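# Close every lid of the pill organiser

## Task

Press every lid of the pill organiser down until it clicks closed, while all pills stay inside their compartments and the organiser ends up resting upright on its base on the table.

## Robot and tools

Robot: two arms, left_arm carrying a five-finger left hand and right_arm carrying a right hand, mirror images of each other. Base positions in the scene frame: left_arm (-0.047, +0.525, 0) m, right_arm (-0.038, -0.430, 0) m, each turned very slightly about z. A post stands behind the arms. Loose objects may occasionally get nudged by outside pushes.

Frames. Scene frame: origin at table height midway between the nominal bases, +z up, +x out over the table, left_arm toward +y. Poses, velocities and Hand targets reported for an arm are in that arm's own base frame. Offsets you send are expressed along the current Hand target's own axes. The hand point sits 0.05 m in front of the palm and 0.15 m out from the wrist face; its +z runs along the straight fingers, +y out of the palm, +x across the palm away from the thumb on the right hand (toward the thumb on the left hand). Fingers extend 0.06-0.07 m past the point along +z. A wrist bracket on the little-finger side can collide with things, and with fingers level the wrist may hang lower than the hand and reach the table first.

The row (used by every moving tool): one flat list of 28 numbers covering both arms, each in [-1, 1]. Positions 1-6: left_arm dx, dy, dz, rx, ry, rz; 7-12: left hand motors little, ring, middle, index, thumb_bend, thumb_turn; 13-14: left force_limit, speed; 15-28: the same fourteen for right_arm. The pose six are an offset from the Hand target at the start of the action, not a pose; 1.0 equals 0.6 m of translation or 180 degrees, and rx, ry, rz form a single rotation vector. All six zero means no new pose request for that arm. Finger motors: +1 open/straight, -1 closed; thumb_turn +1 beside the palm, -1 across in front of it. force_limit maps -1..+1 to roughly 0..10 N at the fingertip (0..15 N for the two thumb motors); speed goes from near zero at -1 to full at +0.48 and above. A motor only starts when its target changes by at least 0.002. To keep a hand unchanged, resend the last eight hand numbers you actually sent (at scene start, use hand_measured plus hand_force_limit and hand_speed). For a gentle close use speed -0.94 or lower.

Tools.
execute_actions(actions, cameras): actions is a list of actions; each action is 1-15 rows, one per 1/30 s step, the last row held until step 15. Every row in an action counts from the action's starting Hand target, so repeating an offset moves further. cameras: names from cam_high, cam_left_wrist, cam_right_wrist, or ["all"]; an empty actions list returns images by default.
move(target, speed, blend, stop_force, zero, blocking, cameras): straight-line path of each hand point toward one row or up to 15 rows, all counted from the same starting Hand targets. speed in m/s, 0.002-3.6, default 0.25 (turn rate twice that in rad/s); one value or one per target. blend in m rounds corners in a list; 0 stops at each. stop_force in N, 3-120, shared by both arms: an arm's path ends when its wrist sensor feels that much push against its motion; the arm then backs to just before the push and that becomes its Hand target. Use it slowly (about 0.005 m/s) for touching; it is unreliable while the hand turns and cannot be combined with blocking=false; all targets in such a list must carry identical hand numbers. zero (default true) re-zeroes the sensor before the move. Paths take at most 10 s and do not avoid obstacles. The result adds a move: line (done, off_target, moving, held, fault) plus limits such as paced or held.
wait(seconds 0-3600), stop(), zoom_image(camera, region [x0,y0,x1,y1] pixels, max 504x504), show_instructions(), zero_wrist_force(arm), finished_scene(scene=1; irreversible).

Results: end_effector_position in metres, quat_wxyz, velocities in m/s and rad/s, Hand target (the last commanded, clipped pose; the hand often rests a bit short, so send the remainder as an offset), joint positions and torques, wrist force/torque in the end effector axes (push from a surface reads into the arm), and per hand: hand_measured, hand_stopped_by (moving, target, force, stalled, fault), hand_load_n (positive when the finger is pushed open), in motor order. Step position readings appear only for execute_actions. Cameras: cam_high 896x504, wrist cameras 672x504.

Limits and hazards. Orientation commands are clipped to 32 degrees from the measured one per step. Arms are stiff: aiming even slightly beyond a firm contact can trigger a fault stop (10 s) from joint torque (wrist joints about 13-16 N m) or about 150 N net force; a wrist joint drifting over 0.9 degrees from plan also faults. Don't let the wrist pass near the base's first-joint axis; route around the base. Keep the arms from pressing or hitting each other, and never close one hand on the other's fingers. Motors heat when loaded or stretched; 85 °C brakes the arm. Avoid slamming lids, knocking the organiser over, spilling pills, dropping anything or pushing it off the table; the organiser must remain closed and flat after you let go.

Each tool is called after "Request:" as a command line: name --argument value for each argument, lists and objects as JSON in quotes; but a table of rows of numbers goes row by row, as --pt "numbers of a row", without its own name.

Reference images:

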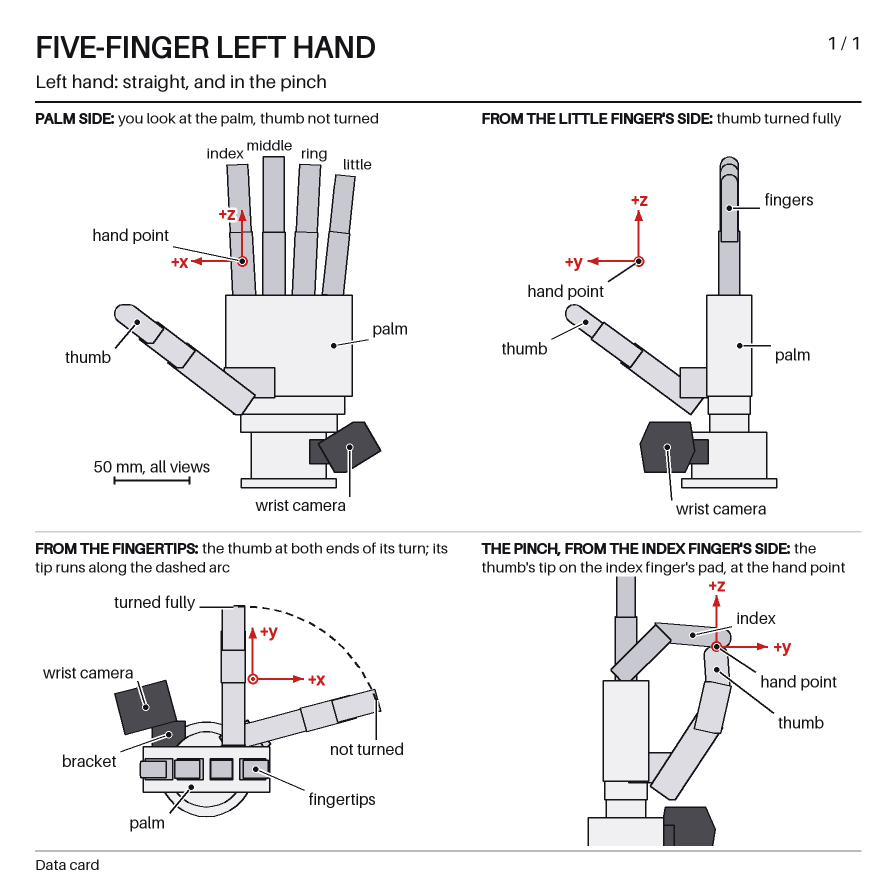

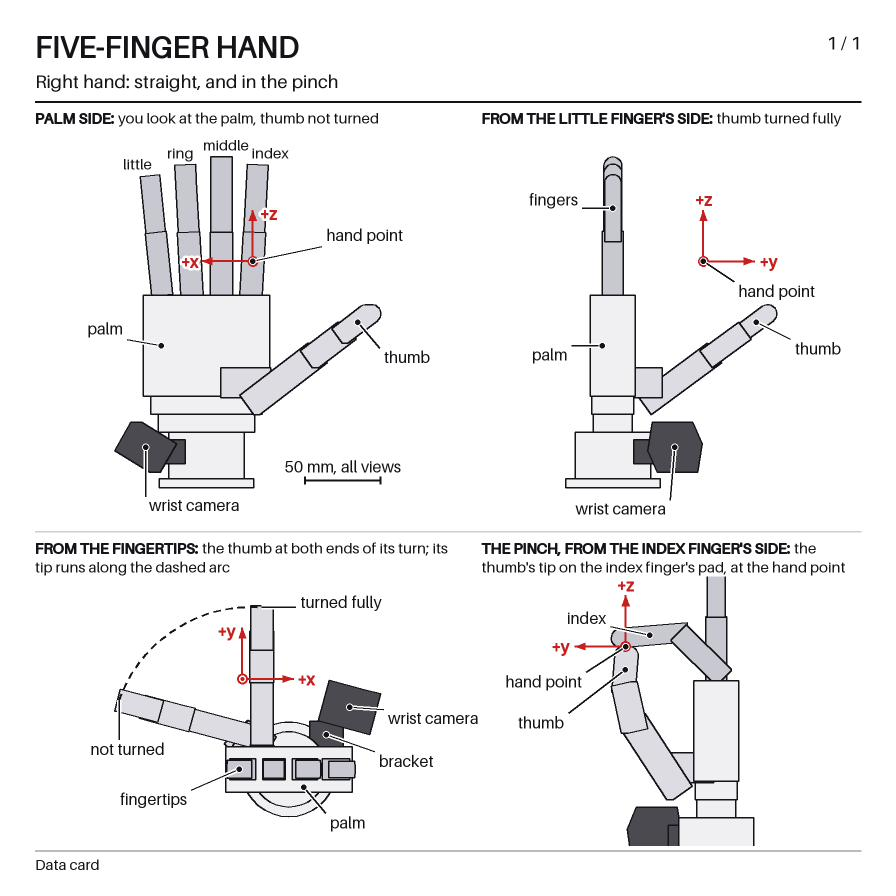

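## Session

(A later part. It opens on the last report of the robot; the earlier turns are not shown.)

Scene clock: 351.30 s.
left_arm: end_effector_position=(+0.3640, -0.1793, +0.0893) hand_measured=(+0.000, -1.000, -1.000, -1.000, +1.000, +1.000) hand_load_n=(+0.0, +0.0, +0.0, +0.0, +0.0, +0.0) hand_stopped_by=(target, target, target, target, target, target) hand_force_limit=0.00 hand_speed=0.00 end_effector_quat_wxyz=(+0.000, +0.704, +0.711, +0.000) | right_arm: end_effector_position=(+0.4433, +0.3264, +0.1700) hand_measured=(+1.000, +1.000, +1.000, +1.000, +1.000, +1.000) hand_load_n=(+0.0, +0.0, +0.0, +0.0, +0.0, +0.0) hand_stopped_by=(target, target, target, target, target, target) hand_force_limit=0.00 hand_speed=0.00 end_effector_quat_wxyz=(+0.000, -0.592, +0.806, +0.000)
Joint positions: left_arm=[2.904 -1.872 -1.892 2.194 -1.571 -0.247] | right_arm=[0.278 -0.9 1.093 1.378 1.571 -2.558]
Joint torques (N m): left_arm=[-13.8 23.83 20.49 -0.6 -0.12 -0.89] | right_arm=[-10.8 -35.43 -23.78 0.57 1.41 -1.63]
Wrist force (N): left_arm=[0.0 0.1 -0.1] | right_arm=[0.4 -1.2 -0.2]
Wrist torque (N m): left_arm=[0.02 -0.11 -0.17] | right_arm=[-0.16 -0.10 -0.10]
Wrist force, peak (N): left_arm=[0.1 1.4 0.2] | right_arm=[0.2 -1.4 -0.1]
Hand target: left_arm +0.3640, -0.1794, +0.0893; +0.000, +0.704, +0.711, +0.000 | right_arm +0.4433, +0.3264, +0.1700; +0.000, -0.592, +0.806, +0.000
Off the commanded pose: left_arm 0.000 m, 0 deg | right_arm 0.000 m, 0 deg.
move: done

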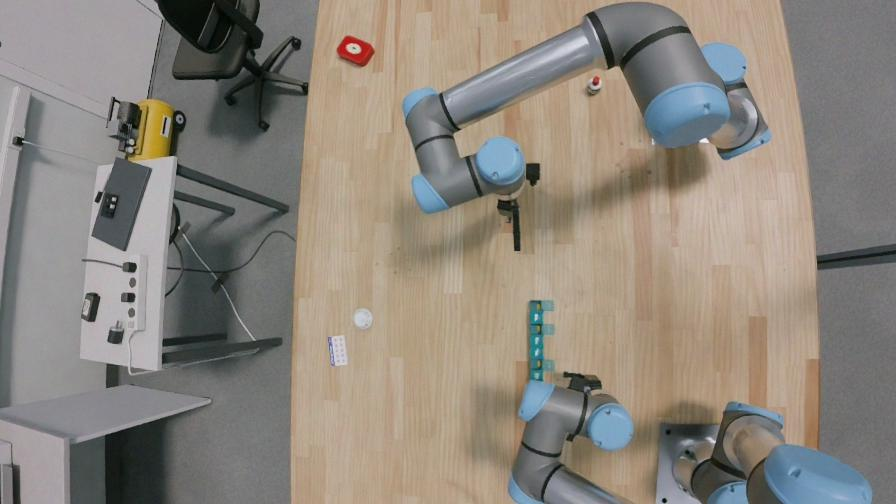

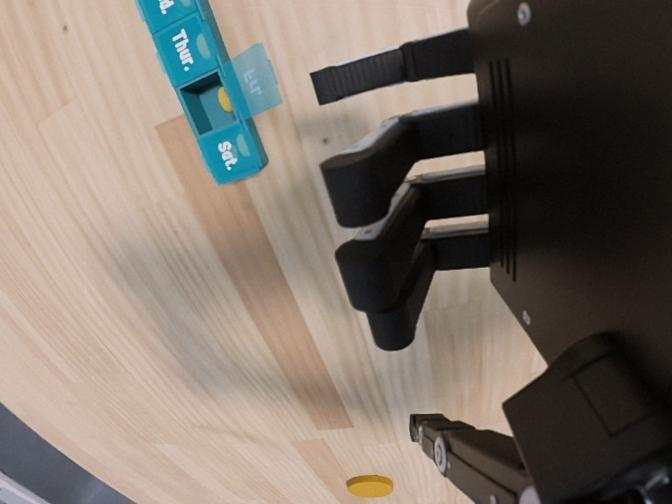

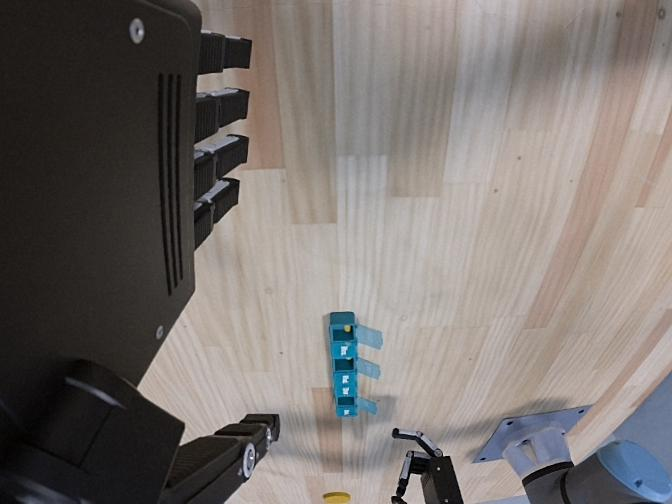

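Request:
move --target '[-0.0217,-0.0167,0.05,0,0,0,0.0,-1,-1,-1,1,1,0,0,0,0,0,0,0,0,1,1,1,1,1,1,0,0]' --speed 0.08

Request:
move --target '[0,0,0.067,0,0,0,0.0,-1,-1,-1,1,1,0,0,0,0,0,0,0,0,1,1,1,1,1,1,0,0]' --speed 0.008 --stop_force 3 --cameras '["all"]'

Scene clock: 371.80 s.
left_arm: end_effector_position=(+0.3541, -0.1925, +0.0593) hand_measured=(+0.000, -1.000, -1.000, -1.000, +1.000, +1.000) hand_load_n=(+0.0, +0.0, +0.0, +0.0, -0.5, +0.0) hand_stopped_by=(target, target, target, target, target, target) hand_force_limit=0.00 hand_speed=0.00 end_effector_quat_wxyz=(+0.000, +0.704, +0.710, +0.000) | right_arm: end_effector_position=(+0.4433, +0.3264, +0.1700) hand_measured=(+1.000, +1.000, +1.000, +1.000, +1.000, +1.000) hand_load_n=(+0.0, +0.5, +0.0, +0.0, +0.0, +0.0) hand_stopped_by=(target, target, target, target, target, target) hand_force_limit=0.00 hand_speed=0.00 end_effector_quat_wxyz=(+0.000, -0.592, +0.806, +0.000)
Joint positions: left_arm=[2.86 -1.918 -1.924 2.271 -1.571 -0.291] | right_arm=[0.278 -0.9 1.093 1.378 1.571 -2.558]
Joint torques (N m): left_arm=[12.39 33.77 18.86 -2.75 -1.19 -0.14] | right_arm=[-10.97 -35.72 -23.72 0.94 1.66 -1.27]
Wrist force (N): left_arm=[-0.3 0.4 0.3] | right_arm=[0.6 -1.3 0.1]
Wrist torque (N m): left_arm=[0.03 -0.04 -0.04] | right_arm=[-0.19 -0.14 -0.08]
Wrist force, peak (N): left_arm=[-0.7 -0.1 0.8] | right_arm=[0.5 -1.5 -0.1]
Hand target: left_arm +0.3541, -0.1925, +0.0593; +0.000, +0.704, +0.711, +0.000 | right_arm +0.4433, +0.3264, +0.1700; +0.000, -0.592, +0.806, +0.000
Off the commanded pose: left_arm 0.000 m, 0 deg | right_arm 0.000 m, 0 deg.
move: done

Scene clock: 377.37 s.
left_arm: end_effector_position=(+0.3541, -0.1925, +0.0227) hand_measured=(+0.000, -1.000, -1.000, -1.000, +1.000, +1.000) hand_load_n=(-3.0, +0.0, +0.0, +0.0, +0.0, +0.0) hand_stopped_by=(target, target, target, target, target, target) hand_force_limit=0.00 hand_speed=0.00 end_effector_quat_wxyz=(+0.000, +0.704, +0.711, +0.000) | right_arm: end_effector_position=(+0.4433, +0.3264, +0.1700) hand_measured=(+1.000, +1.000, +1.000, +1.000, +1.000, +1.000) hand_load_n=(+0.0, +0.0, +0.0, +0.0, +0.0, +0.0) hand_stopped_by=(target, target, target, target, target, target) hand_force_limit=0.00 hand_speed=0.00 end_effector_quat_wxyz=(+0.000, -0.592, +0.806, +0.000)
Joint positions: left_arm=[2.86 -1.981 -1.954 2.364 -1.571 -0.291] | right_arm=[0.278 -0.9 1.093 1.378 1.571 -2.558]
Joint torques (N m): left_arm=[8.88 38.57 18.9 -3.97 -0.8 -0.81] | right_arm=[-9.94 -36.68 -22.74 1.38 1.63 -0.89]
Wrist force (N): left_arm=[-0.2 0.2 -2.8] | right_arm=[0.3 -1.3 0.0]
Wrist torque (N m): left_arm=[0.14 -0.22 -0.04] | right_arm=[-0.18 -0.10 -0.10]
Wrist force, peak (N): left_arm=[-1.0 -1.0 -4.4] | right_arm=[0.2 -1.6 -0.2]
Hand target: left_arm +0.3541, -0.1925, +0.0227; +0.000, +0.704, +0.711, +0.000 (not the last commanded pose) | right_arm +0.4433, +0.3264, +0.1700; +0.000, -0.592, +0.806, +0.000
Off the commanded pose: left_arm 0.004 m, 0 deg | right_arm 0.000 m, 0 deg.
move: contact (left_arm)

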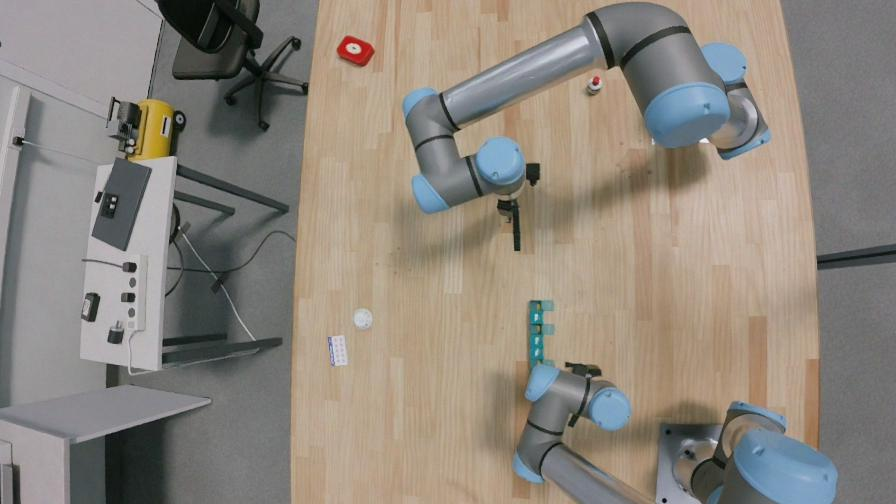

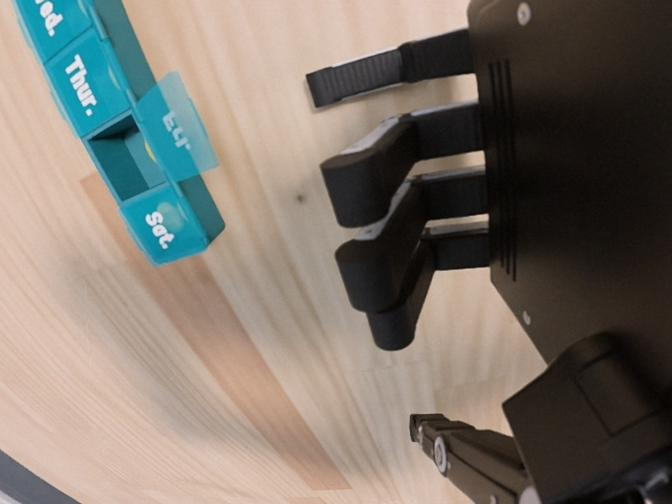

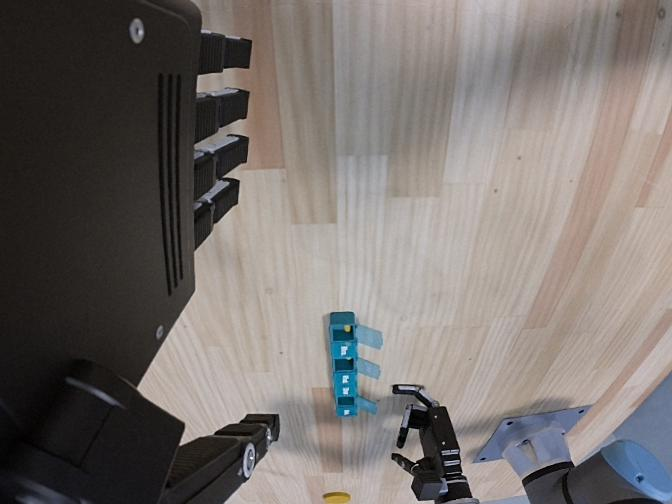

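Request:
zoom_image --camera "cam_right_wrist" --region '[320, 300, 470, 504]'

Request:
zoom_image --camera "cam_left_wrist" --region '[20, 0, 420, 300]'

Request:
zoom_image --camera "cam_high" --region '[500, 290, 620, 400]'

Scaled by 2.471 from the camera's image (finer frame: 960x720).

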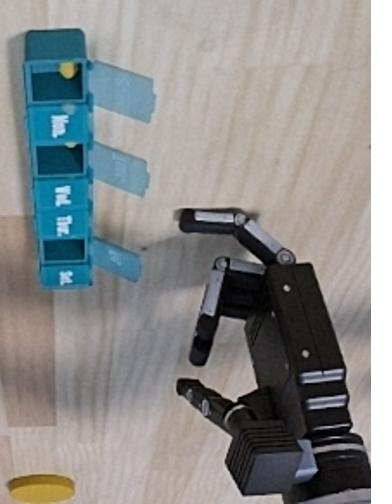

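Scaled by 1.260 from the camera's image (finer frame: 960x720).

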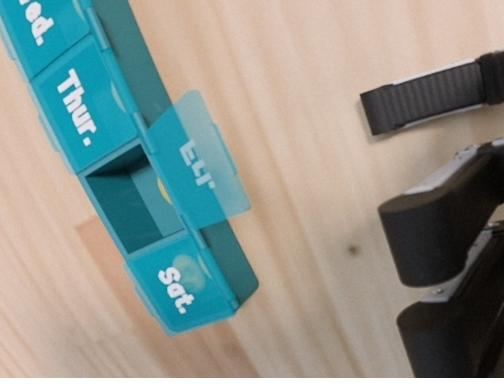

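Scaled by 4.200.

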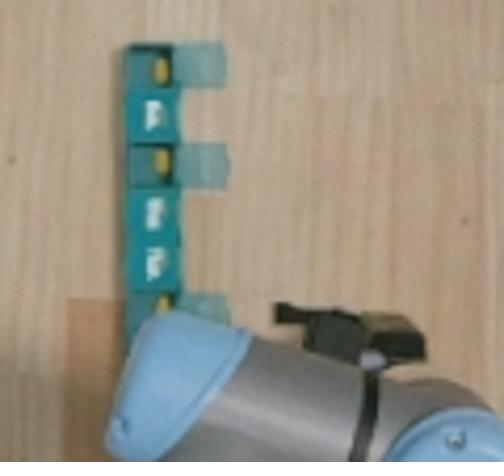

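Request:
move --target '[-0.005,0,-0.0167,0,0,0,0.0,-1,-1,-1,1,1,0,0,0,0,0,0,0,0,1,1,1,1,1,1,0,0]' --speed 0.05

Request:
move --target '[0,0.0833,0,0,0,0,0.0,-1,-1,-1,1,1,0,0,0,0,0,0,0,0,1,1,1,1,1,1,0,0]' --speed 0.015 --stop_force 3 --cameras '["all"]'

Request:
zoom_image --camera "cam_right_wrist" --region '[320, 300, 470, 504]'

Request:
zoom_image --camera "cam_left_wrist" --region '[20, 0, 420, 300]'

Scene clock: 407.60 s.
left_arm: end_effector_position=(+0.3542, -0.1956, +0.0327) hand_measured=(+0.000, -1.000, -1.000, -1.000, +1.000, +1.000) hand_load_n=(+0.0, +0.0, +0.0, +0.0, +0.0, +0.0) hand_stopped_by=(target, target, target, target, target, target) hand_force_limit=0.00 hand_speed=0.00 end_effector_quat_wxyz=(+0.000, +0.704, +0.710, +0.000) | right_arm: end_effector_position=(+0.4433, +0.3264, +0.1700) hand_measured=(+1.000, +1.000, +1.000, +1.000, +1.000, +1.000) hand_load_n=(+0.0, +0.0, +0.0, +0.0, +0.0, +0.0) hand_stopped_by=(target, target, target, target, target, target) hand_force_limit=0.00 hand_speed=0.00 end_effector_quat_wxyz=(+0.000, -0.592, +0.806, +0.000)
Joint positions: left_arm=[2.852 -1.966 -1.941 2.336 -1.571 -0.3] | right_arm=[0.278 -0.9 1.093 1.378 1.571 -2.558]
Joint torques (N m): left_arm=[13.03 18.53 6.61 -0.54 -0.62 0.69] | right_arm=[-10.91 -35.29 -24.05 1.74 1.83 -0.24]
Wrist force (N): left_arm=[-0.3 0.3 -0.1] | right_arm=[0.3 -1.0 0.0]
Wrist torque (N m): left_arm=[0.06 -0.09 -0.03] | right_arm=[-0.14 -0.10 -0.10]
Wrist force, peak (N): left_arm=[-0.2 0.3 -2.9] | right_arm=[0.6 -1.3 -0.3]
Hand target: left_arm +0.3542, -0.1955, +0.0327; +0.000, +0.704, +0.711, +0.000 | right_arm +0.4433, +0.3264, +0.1700; +0.000, -0.592, +0.806, +0.000
Off the commanded pose: left_arm 0.000 m, 0 deg | right_arm 0.000 m, 0 deg.
move: done

Scene clock: 411.90 s.
left_arm: end_effector_position=(+0.4042, -0.1950, +0.0327) hand_measured=(+0.000, -1.000, -1.000, -1.000, +1.000, +1.000) hand_load_n=(+0.0, +0.5, +0.0, +0.0, +0.0, +0.0) hand_stopped_by=(target, target, target, target, target, target) hand_force_limit=0.00 hand_speed=0.00 end_effector_quat_wxyz=(+0.000, +0.704, +0.711, +0.000) | right_arm: end_effector_position=(+0.4433, +0.3264, +0.1700) hand_measured=(+1.000, +1.000, +1.000, +1.000, +1.000, +1.000) hand_load_n=(+0.0, +0.0, +0.0, +0.0, +0.0, +0.5) hand_stopped_by=(target, target, target, target, target, target) hand_force_limit=0.00 hand_speed=0.00 end_effector_quat_wxyz=(+0.000, -0.592, +0.806, +0.000)
Joint positions: left_arm=[2.889 -2.045 -1.814 2.288 -1.571 -0.262] | right_arm=[0.278 -0.9 1.093 1.378 1.571 -2.558]
Joint torques (N m): left_arm=[-11.46 42.15 7.99 -0.57 -0.21 -0.61] | right_arm=[-10.42 -35.65 -23.92 2.17 1.95 -0.2]
Wrist force (N): left_arm=[0.1 0.2 -0.1] | right_arm=[0.5 -1.4 0.0]
Wrist torque (N m): left_arm=[0.02 -0.12 -0.18] | right_arm=[-0.20 -0.12 -0.10]
Wrist force, peak (N): left_arm=[-0.2 0.4 0.0] | right_arm=[0.2 -1.5 -0.2]
Hand target: left_arm +0.4042, -0.1950, +0.0327; +0.000, +0.704, +0.711, +0.000 | right_arm +0.4433, +0.3264, +0.1700; +0.000, -0.592, +0.806, +0.000
Off the commanded pose: left_arm 0.000 m, 0 deg | right_arm 0.000 m, 0 deg.
move: done

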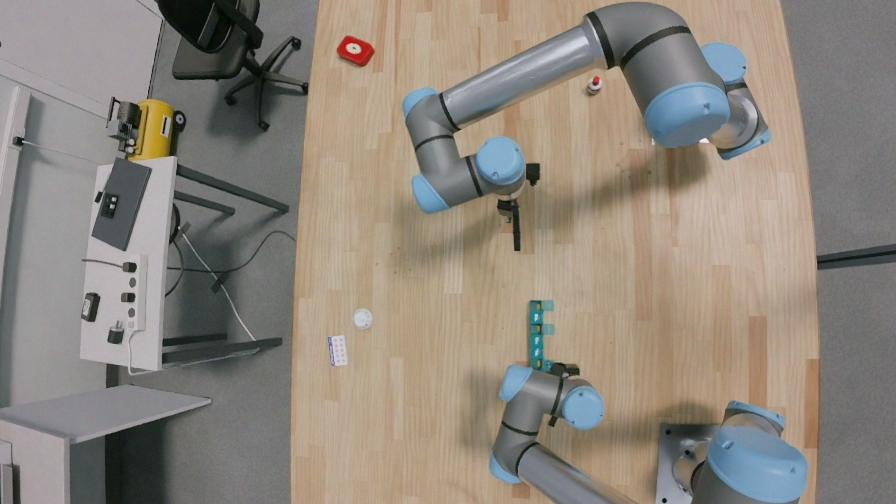

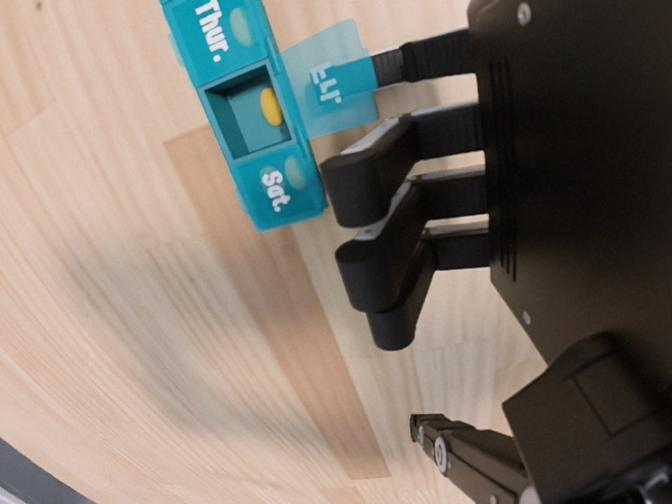

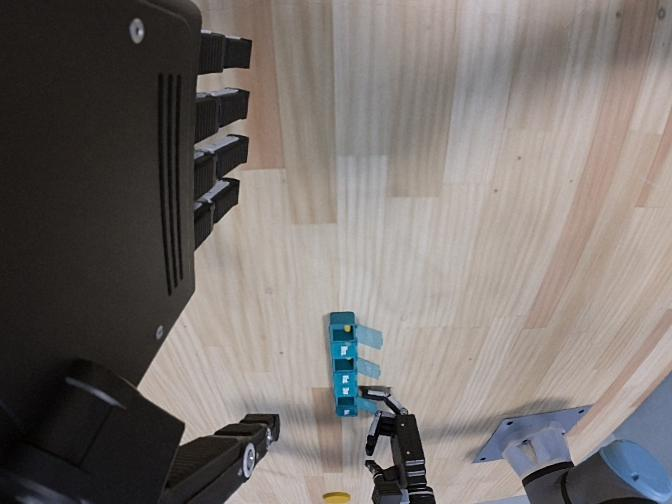

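Scaled by 2.471 from the camera's image (finer frame: 960x720).

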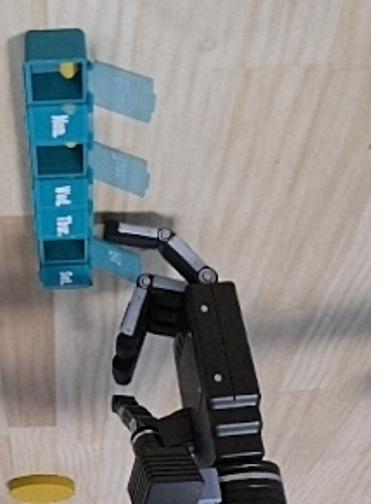

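Scaled by 1.260 from the camera's image (finer frame: 960x720).

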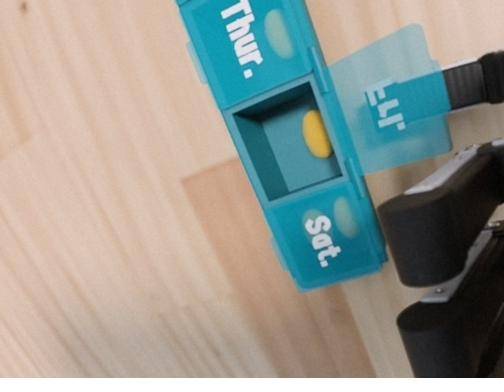

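Request:
move --pt "0 0 -0.025 0 0 0 0.0 -1 -1 -1 1 1 0 0 0 0 0 0 0 0 1 1 1 1 1 1 0 0" --pt "0 0.009 -0.0408 0 0 0 0.0 -1 -1 -1 1 1 0 0 0 0 0 0 0 0 1 1 1 1 1 1 0 0" --pt "0 0.0242 -0.0508 0 0 0 0.0 -1 -1 -1 1 1 0 0 0 0 0 0 0 0 1 1 1 1 1 1 0 0" --speed 0.03 --blend 0.004 --stop_force 6 --cameras '["all"]'

Request:
zoom_image --camera "cam_right_wrist" --region '[320, 300, 470, 504]'

Request:
zoom_image --camera "cam_left_wrist" --region '[120, 0, 520, 300]'

Scene clock: 452.23 s.
left_arm: end_effector_position=(+0.4187, -0.1949, +0.0632) hand_measured=(+0.000, -1.000, -1.000, -1.000, +1.000, +1.000) hand_load_n=(+0.0, +0.0, +0.0, +0.0, +0.0, +0.0) hand_stopped_by=(target, target, target, target, target, target) hand_force_limit=0.00 hand_speed=0.00 end_effector_quat_wxyz=(+0.000, +0.704, +0.711, +0.000) | right_arm: end_effector_position=(+0.4433, +0.3264, +0.1700) hand_measured=(+1.000, +1.000, +1.000, +1.000, +1.000, +1.000) hand_load_n=(+0.0, +0.0, +0.0, +0.0, -0.5, +0.0) hand_stopped_by=(target, target, target, target, target, target) hand_force_limit=0.00 hand_speed=0.00 end_effector_quat_wxyz=(+0.000, -0.592, +0.806, +0.000)
Joint positions: left_arm=[2.899 -2.023 -1.75 2.202 -1.571 -0.253] | right_arm=[0.278 -0.9 1.093 1.378 1.571 -2.558]
Joint torques (N m): left_arm=[-11.73 42.91 9.51 -0.46 0.65 -0.56] | right_arm=[-10.07 -36.04 -24.24 2.87 1.67 0.46]
Wrist force (N): left_arm=[-0.1 0.3 0.0] | right_arm=[0.4 -1.1 0.0]
Wrist torque (N m): left_arm=[0.03 -0.10 -0.19] | right_arm=[-0.15 -0.11 -0.09]
Wrist force, peak (N): left_arm=[-0.6 0.3 0.3] | right_arm=[0.6 -1.4 0.0]
Hand target: left_arm +0.4187, -0.1949, +0.0632; +0.000, +0.704, +0.711, +0.000 | right_arm +0.4433, +0.3264, +0.1700; +0.000, -0.592, +0.806, +0.000
Off the commanded pose: left_arm 0.000 m, 0 deg | right_arm 0.000 m, 0 deg.
move: done

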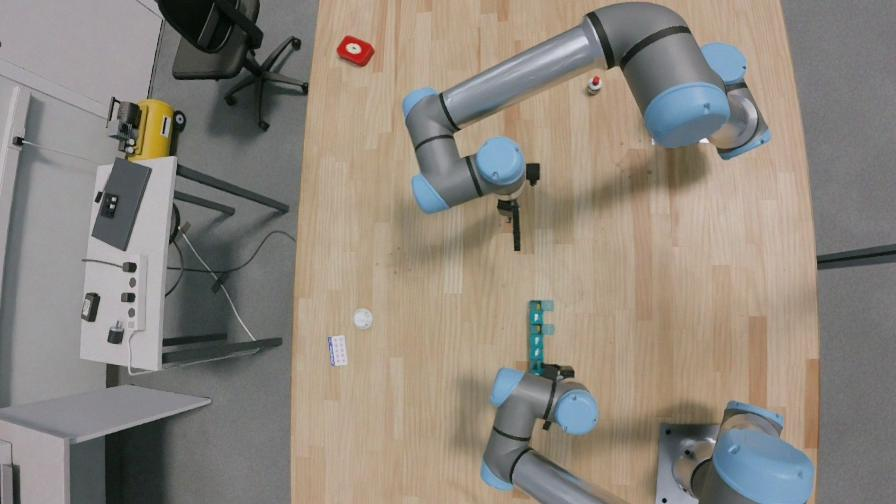

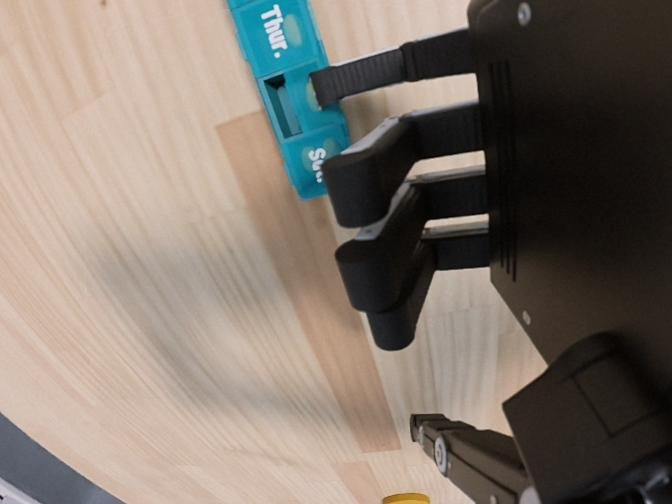

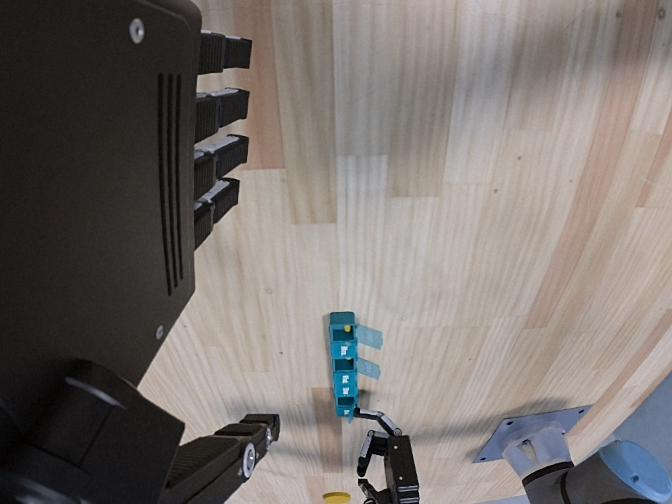

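Scaled by 2.471 from the camera's image (finer frame: 960x720).

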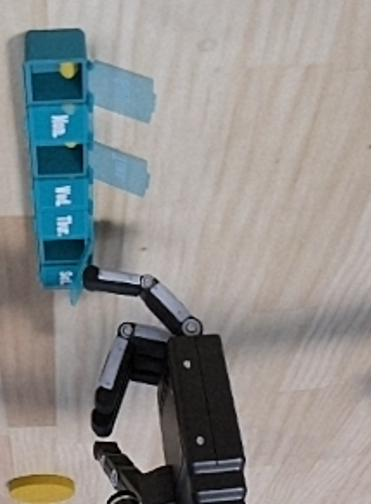

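Scaled by 1.260 from the camera's image (finer frame: 960x720).

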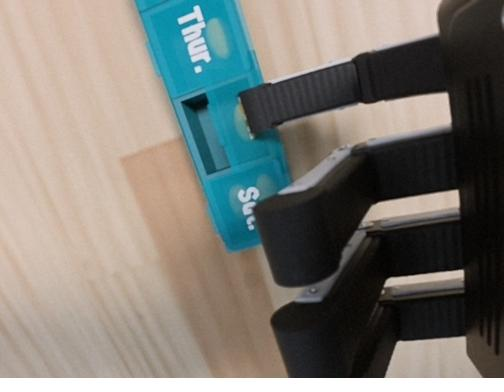

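Request:
move --pt "0 0.0182 -0.0008 0 0 0 0.0 -1 -1 -1 1 1 0 0 0 0 0 0 0 0 1 1 1 1 1 1 0 0" --pt "0 0.0342 0.0075 0 0 0 0.0 -1 -1 -1 1 1 0 0 0 0 0 0 0 0 1 1 1 1 1 1 0 0" --pt "0 0.0467 0.0142 0 0 0 0.0 -1 -1 -1 1 1 0 0 0 0 0 0 0 0 1 1 1 1 1 1 0 0" --speed 0.03 --blend 0.004 --stop_force 6 --cameras '["all"]'

Request:
zoom_image --camera "cam_right_wrist" --region '[320, 300, 470, 504]'

Request:
zoom_image --camera "cam_left_wrist" --region '[120, 0, 520, 300]'

Scene clock: 466.47 s.
left_arm: end_effector_position=(+0.4467, -0.1946, +0.0547) hand_measured=(+0.000, -1.000, -1.000, -1.000, +1.000, +1.000) hand_load_n=(+0.0, +0.0, +0.0, +0.0, +0.0, +0.0) hand_stopped_by=(target, target, target, target, target, target) hand_force_limit=0.00 hand_speed=0.00 end_effector_quat_wxyz=(+0.000, +0.704, +0.711, +0.000) | right_arm: end_effector_position=(+0.4433, +0.3264, +0.1700) hand_measured=(+1.000, +1.000, +1.000, +1.000, +1.000, +1.000) hand_load_n=(+0.0, +0.0, +0.0, +0.0, +0.0, +0.0) hand_stopped_by=(target, target, target, target, target, target) hand_force_limit=0.00 hand_speed=0.00 end_effector_quat_wxyz=(+0.000, -0.592, +0.806, +0.000)
Joint positions: left_arm=[2.915 -2.083 -1.679 2.191 -1.571 -0.236] | right_arm=[0.278 -0.9 1.093 1.378 1.571 -2.558]
Joint torques (N m): left_arm=[-11.62 46.2 9.01 -3.87 0.31 -0.64] | right_arm=[-9.33 -36.76 -22.75 3.31 1.33 0.94]
Wrist force (N): left_arm=[0.3 0.1 -0.3] | right_arm=[0.3 -1.3 -0.2]
Wrist torque (N m): left_arm=[0.02 -0.18 -0.17] | right_arm=[-0.18 -0.09 -0.10]
Wrist force, peak (N): left_arm=[0.2 0.7 -0.1] | right_arm=[0.6 -1.4 0.2]
Hand target: left_arm +0.4467, -0.1946, +0.0547; +0.000, +0.704, +0.711, +0.000 | right_arm +0.4433, +0.3264, +0.1700; +0.000, -0.592, +0.806, +0.000
Off the commanded pose: left_arm 0.000 m, 0 deg | right_arm 0.000 m, 0 deg.
move: done

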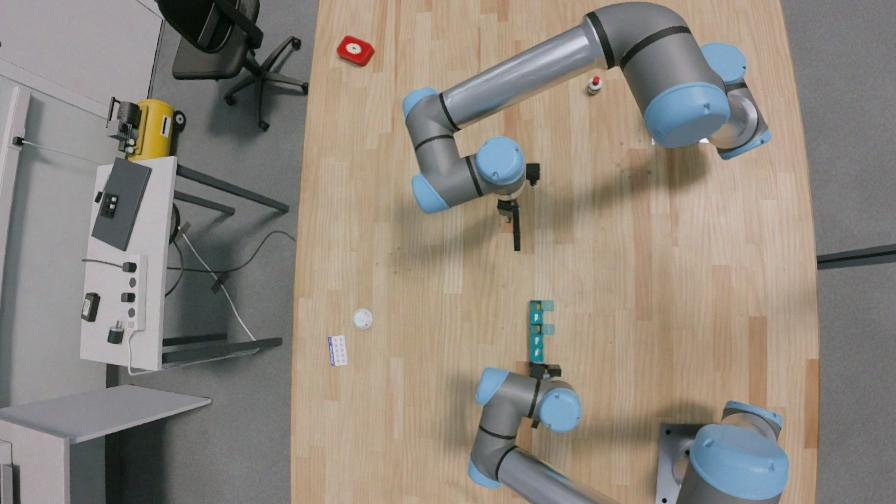

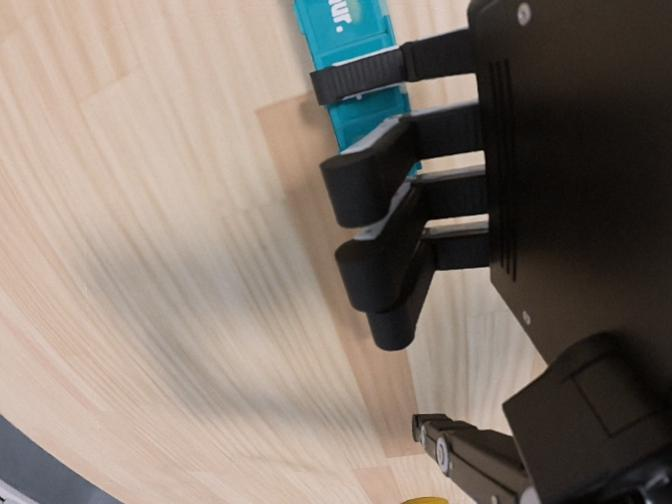

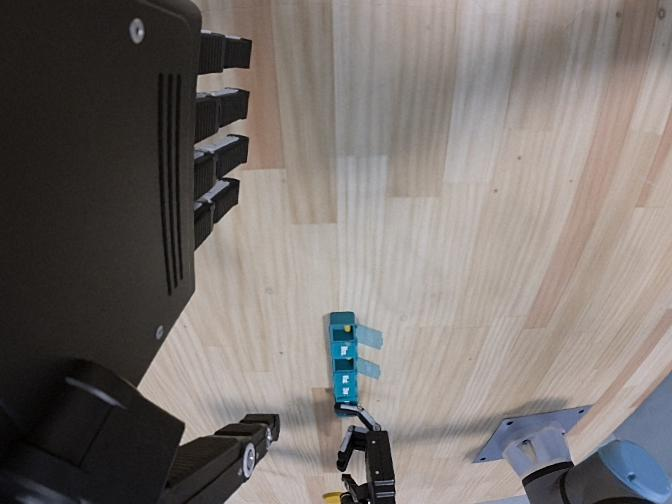

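Scaled by 2.471 from the camera's image (finer frame: 960x720).

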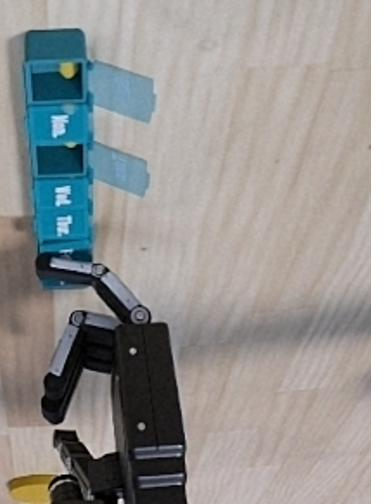

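Scaled by 1.260 from the camera's image (finer frame: 960x720).

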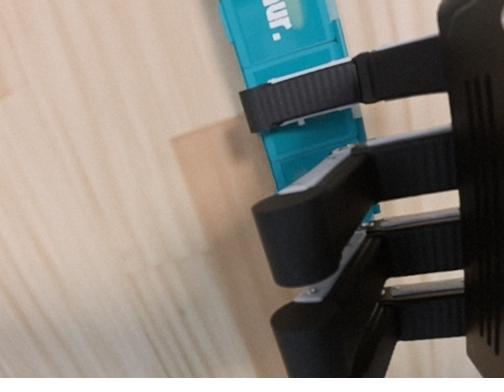

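Request:
move --target '[0,-0.003,0.025,0,0,0,0.0,-1,-1,-1,1,1,0,0,0,0,0,0,0,0,1,1,1,1,1,1,0,0]' --speed 0.008 --stop_force 10 --cameras '["all"]'

Request:
zoom_image --camera "cam_right_wrist" --region '[320, 300, 470, 504]'

Request:
zoom_image --camera "cam_left_wrist" --region '[120, 0, 520, 300]'

Scene clock: 478.80 s.
left_arm: end_effector_position=(+0.4457, -0.1946, +0.0461) hand_measured=(+0.000, -1.000, -1.000, -1.000, +1.000, +1.000) hand_load_n=(-11.5, +0.0, +0.0, +0.0, -0.5, +0.0) hand_stopped_by=(target, target, target, target, target, target) hand_force_limit=0.00 hand_speed=0.00 end_effector_quat_wxyz=(+0.000, +0.704, +0.711, +0.000) | right_arm: end_effector_position=(+0.4433, +0.3264, +0.1700) hand_measured=(+1.000, +1.000, +1.000, +1.000, +1.000, +1.000) hand_load_n=(+0.0, +0.0, +0.0, +0.0, +0.0, +0.0) hand_stopped_by=(target, target, target, target, target, target) hand_force_limit=0.00 hand_speed=0.00 end_effector_quat_wxyz=(+0.000, -0.592, +0.806, +0.000)
Joint positions: left_arm=[2.914 -2.093 -1.689 2.212 -1.571 -0.237] | right_arm=[0.278 -0.9 1.093 1.378 1.571 -2.558]
Joint torques (N m): left_arm=[-7.02 40.47 18.19 -3.31 -0.73 0.47] | right_arm=[-9.4 -35.67 -24.09 3.74 1.88 1.39]
Wrist force (N): left_arm=[0.9 0.2 -10.2] | right_arm=[0.4 -1.0 0.0]
Wrist torque (N m): left_arm=[0.31 -0.67 -0.16] | right_arm=[-0.15 -0.10 -0.10]
Wrist force, peak (N): left_arm=[-0.5 0.0 -11.7] | right_arm=[0.5 -1.5 0.1]
Hand target: left_arm +0.4457, -0.1946, +0.0461; +0.000, +0.704, +0.711, +0.000 (not the last commanded pose) | right_arm +0.4433, +0.3264, +0.1700; +0.000, -0.592, +0.806, +0.000
Off the commanded pose: left_arm 0.006 m, 0 deg | right_arm 0.000 m, 0 deg.
move: contact (left_arm)

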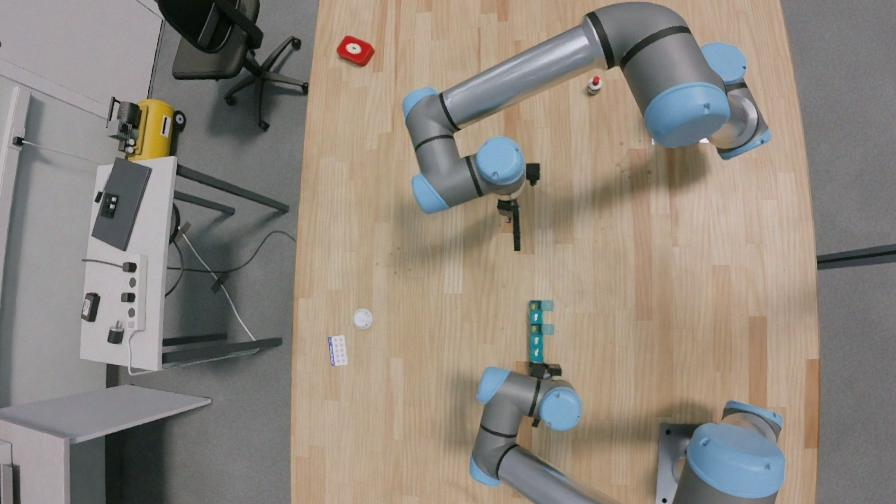

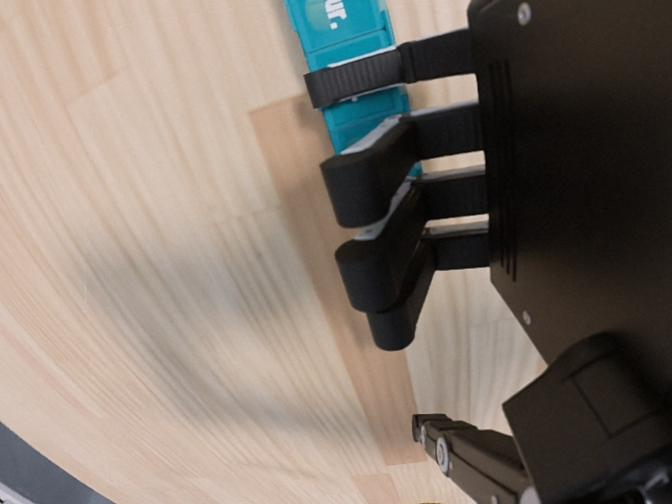

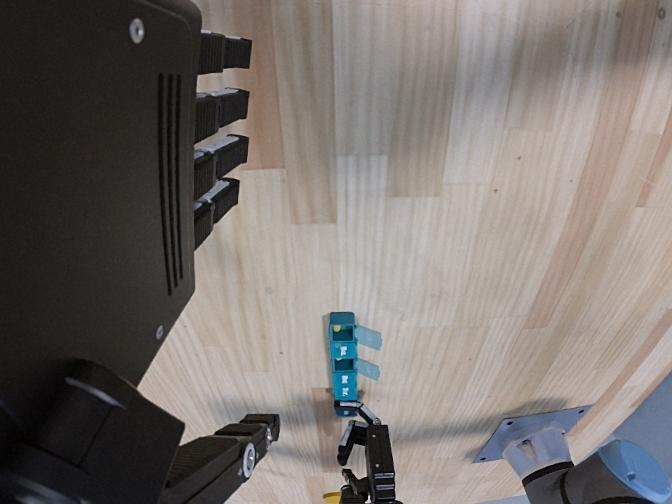

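Scaled by 2.471 from the camera's image (finer frame: 960x720).

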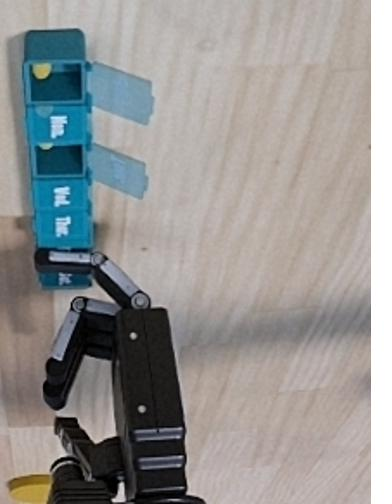

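Scaled by 1.260 from the camera's image (finer frame: 960x720).

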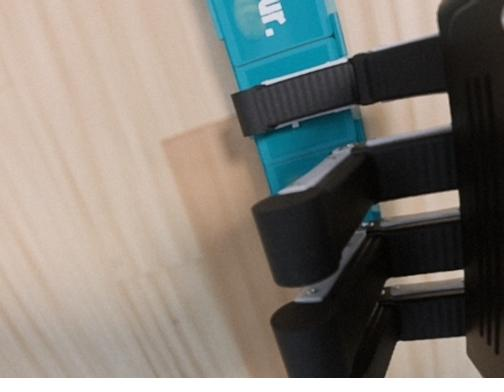

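Request:
move --target '[0,-0.0,-0.05,0,0,0,0.0,-1,-1,-1,1,1,0,0,0,0,0,0,0,0,1,1,1,1,1,1,0,0]' --speed 0.05

Request:
move --target '[0,-0.1,-0.05,0,0,0,0.0,-1,-1,-1,1,1,0,0,0,0,0,0,0,0,1,1,1,1,1,1,0,0]' --speed 0.1 --cameras '["all"]'

Request:
zoom_image --camera "cam_right_wrist" --region '[320, 300, 470, 504]'

Request:
zoom_image --camera "cam_left_wrist" --region '[120, 0, 520, 300]'

Scene clock: 490.57 s.
left_arm: end_effector_position=(+0.4457, -0.1946, +0.0762) hand_measured=(+0.000, -1.000, -1.000, -1.000, +1.000, +1.000) hand_load_n=(+0.0, +0.5, +0.0, +0.5, +0.0, +0.0) hand_stopped_by=(target, target, target, target, target, target) hand_force_limit=0.00 hand_speed=0.00 end_effector_quat_wxyz=(+0.000, +0.704, +0.711, +0.000) end_effector_velocity=(+0.000, +0.000, -0.002) end_effector_angular_velocity=(+0.000, -0.001, -0.001) | right_arm: end_effector_position=(+0.4433, +0.3264, +0.1700) hand_measured=(+1.000, +1.000, +1.000, +1.000, +1.000, +1.000) hand_load_n=(+0.0, +0.0, +0.0, +0.0, +0.0, +0.0) hand_stopped_by=(target, target, target, target, target, target) hand_force_limit=0.00 hand_speed=0.00 end_effector_quat_wxyz=(+0.000, -0.592, +0.806, +0.000)
Joint positions: left_arm=[2.914 -2.053 -1.662 2.144 -1.571 -0.237] | right_arm=[0.278 -0.9 1.093 1.378 1.571 -2.558]
Joint velocities: left_arm=[0 -0.002 -0.001 0.005 0 0] | right_arm=[within noise]
Joint torques (N m): left_arm=[11.92 24.58 9.8 -0.2 -0.61 0.4] | right_arm=[-8.02 -35.56 -21.71 4.05 1.81 1.69]
Wrist force (N): left_arm=[0.1 0.4 -0.1] | right_arm=[0.3 -1.1 -0.1]
Wrist torque (N m): left_arm=[0.05 -0.14 -0.18] | right_arm=[-0.15 -0.09 -0.10]
Wrist force, peak (N): left_arm=[1.0 0.1 -10.4] | right_arm=[0.5 -1.6 -0.1]
Hand target: left_arm +0.4457, -0.1946, +0.0761; +0.000, +0.704, +0.711, +0.000 | right_arm +0.4433, +0.3264, +0.1700; +0.000, -0.592, +0.806, +0.000
Off the commanded pose: left_arm 0.000 m, 0 deg | right_arm 0.000 m, 0 deg.
move: done

Scene clock: 491.67 s.
left_arm: end_effector_position=(+0.3857, -0.1953, +0.1061) hand_measured=(+0.000, -1.000, -1.000, -1.000, +1.000, +1.000) hand_load_n=(+0.0, +0.0, +0.0, +0.5, +0.0, +0.0) hand_stopped_by=(target, target, target, target, target, target) hand_force_limit=0.00 hand_speed=0.00 end_effector_quat_wxyz=(+0.000, +0.704, +0.711, +0.000) | right_arm: end_effector_position=(+0.4433, +0.3264, +0.1700) hand_measured=(+1.000, +1.000, +1.000, +1.000, +1.000, +1.000) hand_load_n=(+0.0, +0.0, +0.0, +0.0, +0.0, +0.0) hand_stopped_by=(target, target, target, target, target, target) hand_force_limit=0.00 hand_speed=0.00 end_effector_quat_wxyz=(+0.000, -0.592, +0.806, +0.000)
Joint positions: left_arm=[2.876 -1.908 -1.791 2.128 -1.571 -0.275] | right_arm=[0.278 -0.9 1.093 1.378 1.571 -2.558]
Joint torques (N m): left_arm=[13.33 33.13 11.82 -0.32 -1.07 0.29] | right_arm=[-8.27 -34.9 -22.09 3.99 1.8 1.94]
Wrist force (N): left_arm=[-0.2 0.3 0.1] | right_arm=[0.5 -1.4 0.0]
Wrist torque (N m): left_arm=[0.04 -0.07 -0.01] | right_arm=[-0.19 -0.12 -0.10]
Wrist force, peak (N): left_arm=[0.2 1.2 0.1] | right_arm=[0.5 -1.4 0.0]
Hand target: left_arm +0.3857, -0.1952, +0.1061; +0.000, +0.704, +0.711, +0.000 | right_arm +0.4433, +0.3264, +0.1700; +0.000, -0.592, +0.806, +0.000
Off the commanded pose: left_arm 0.000 m, 0 deg | right_arm 0.000 m, 0 deg.
move: done

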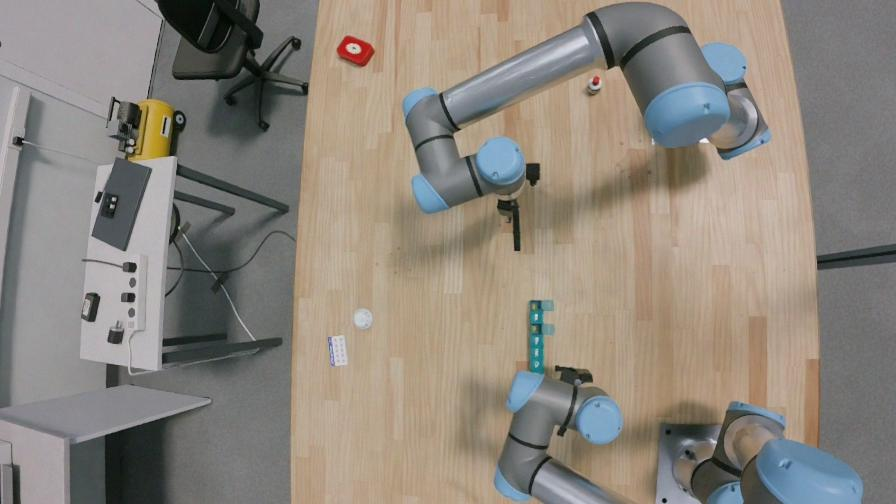

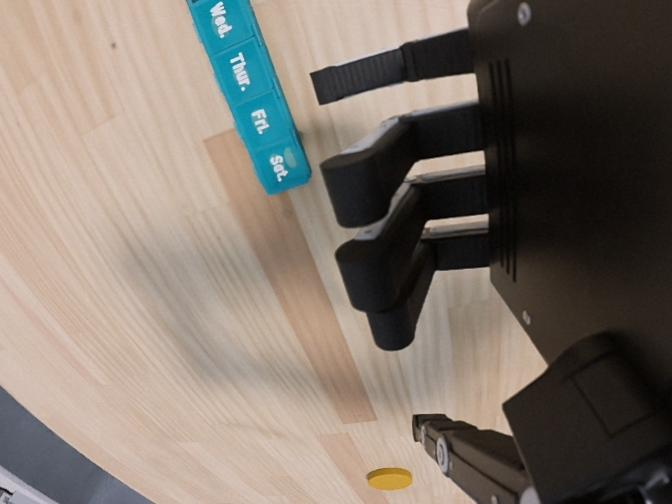

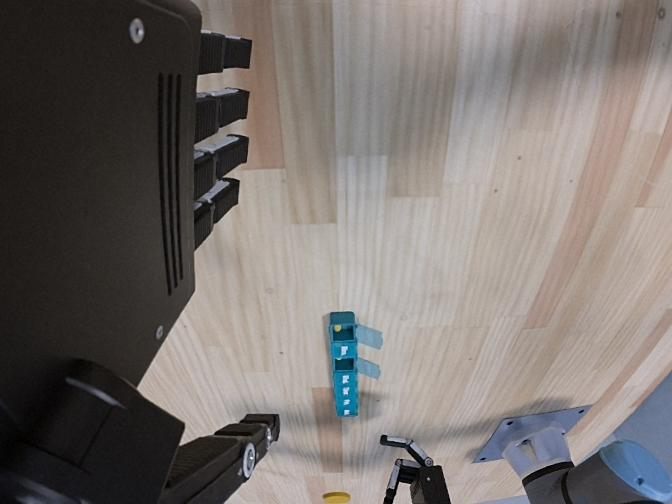

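Scaled by 2.471 from the camera's image (finer frame: 960x720).

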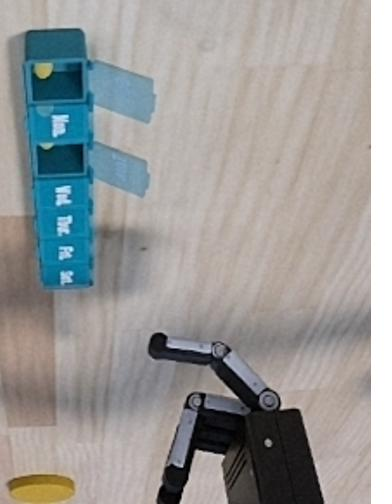

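Scaled by 1.260 from the camera's image (finer frame: 960x720).

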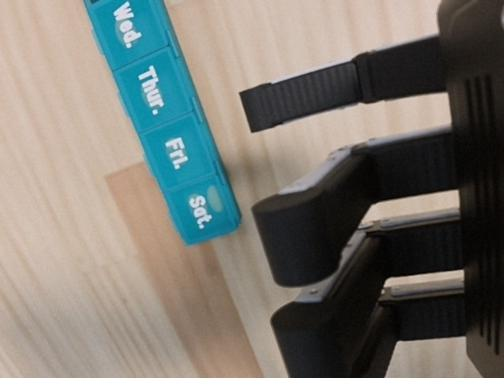

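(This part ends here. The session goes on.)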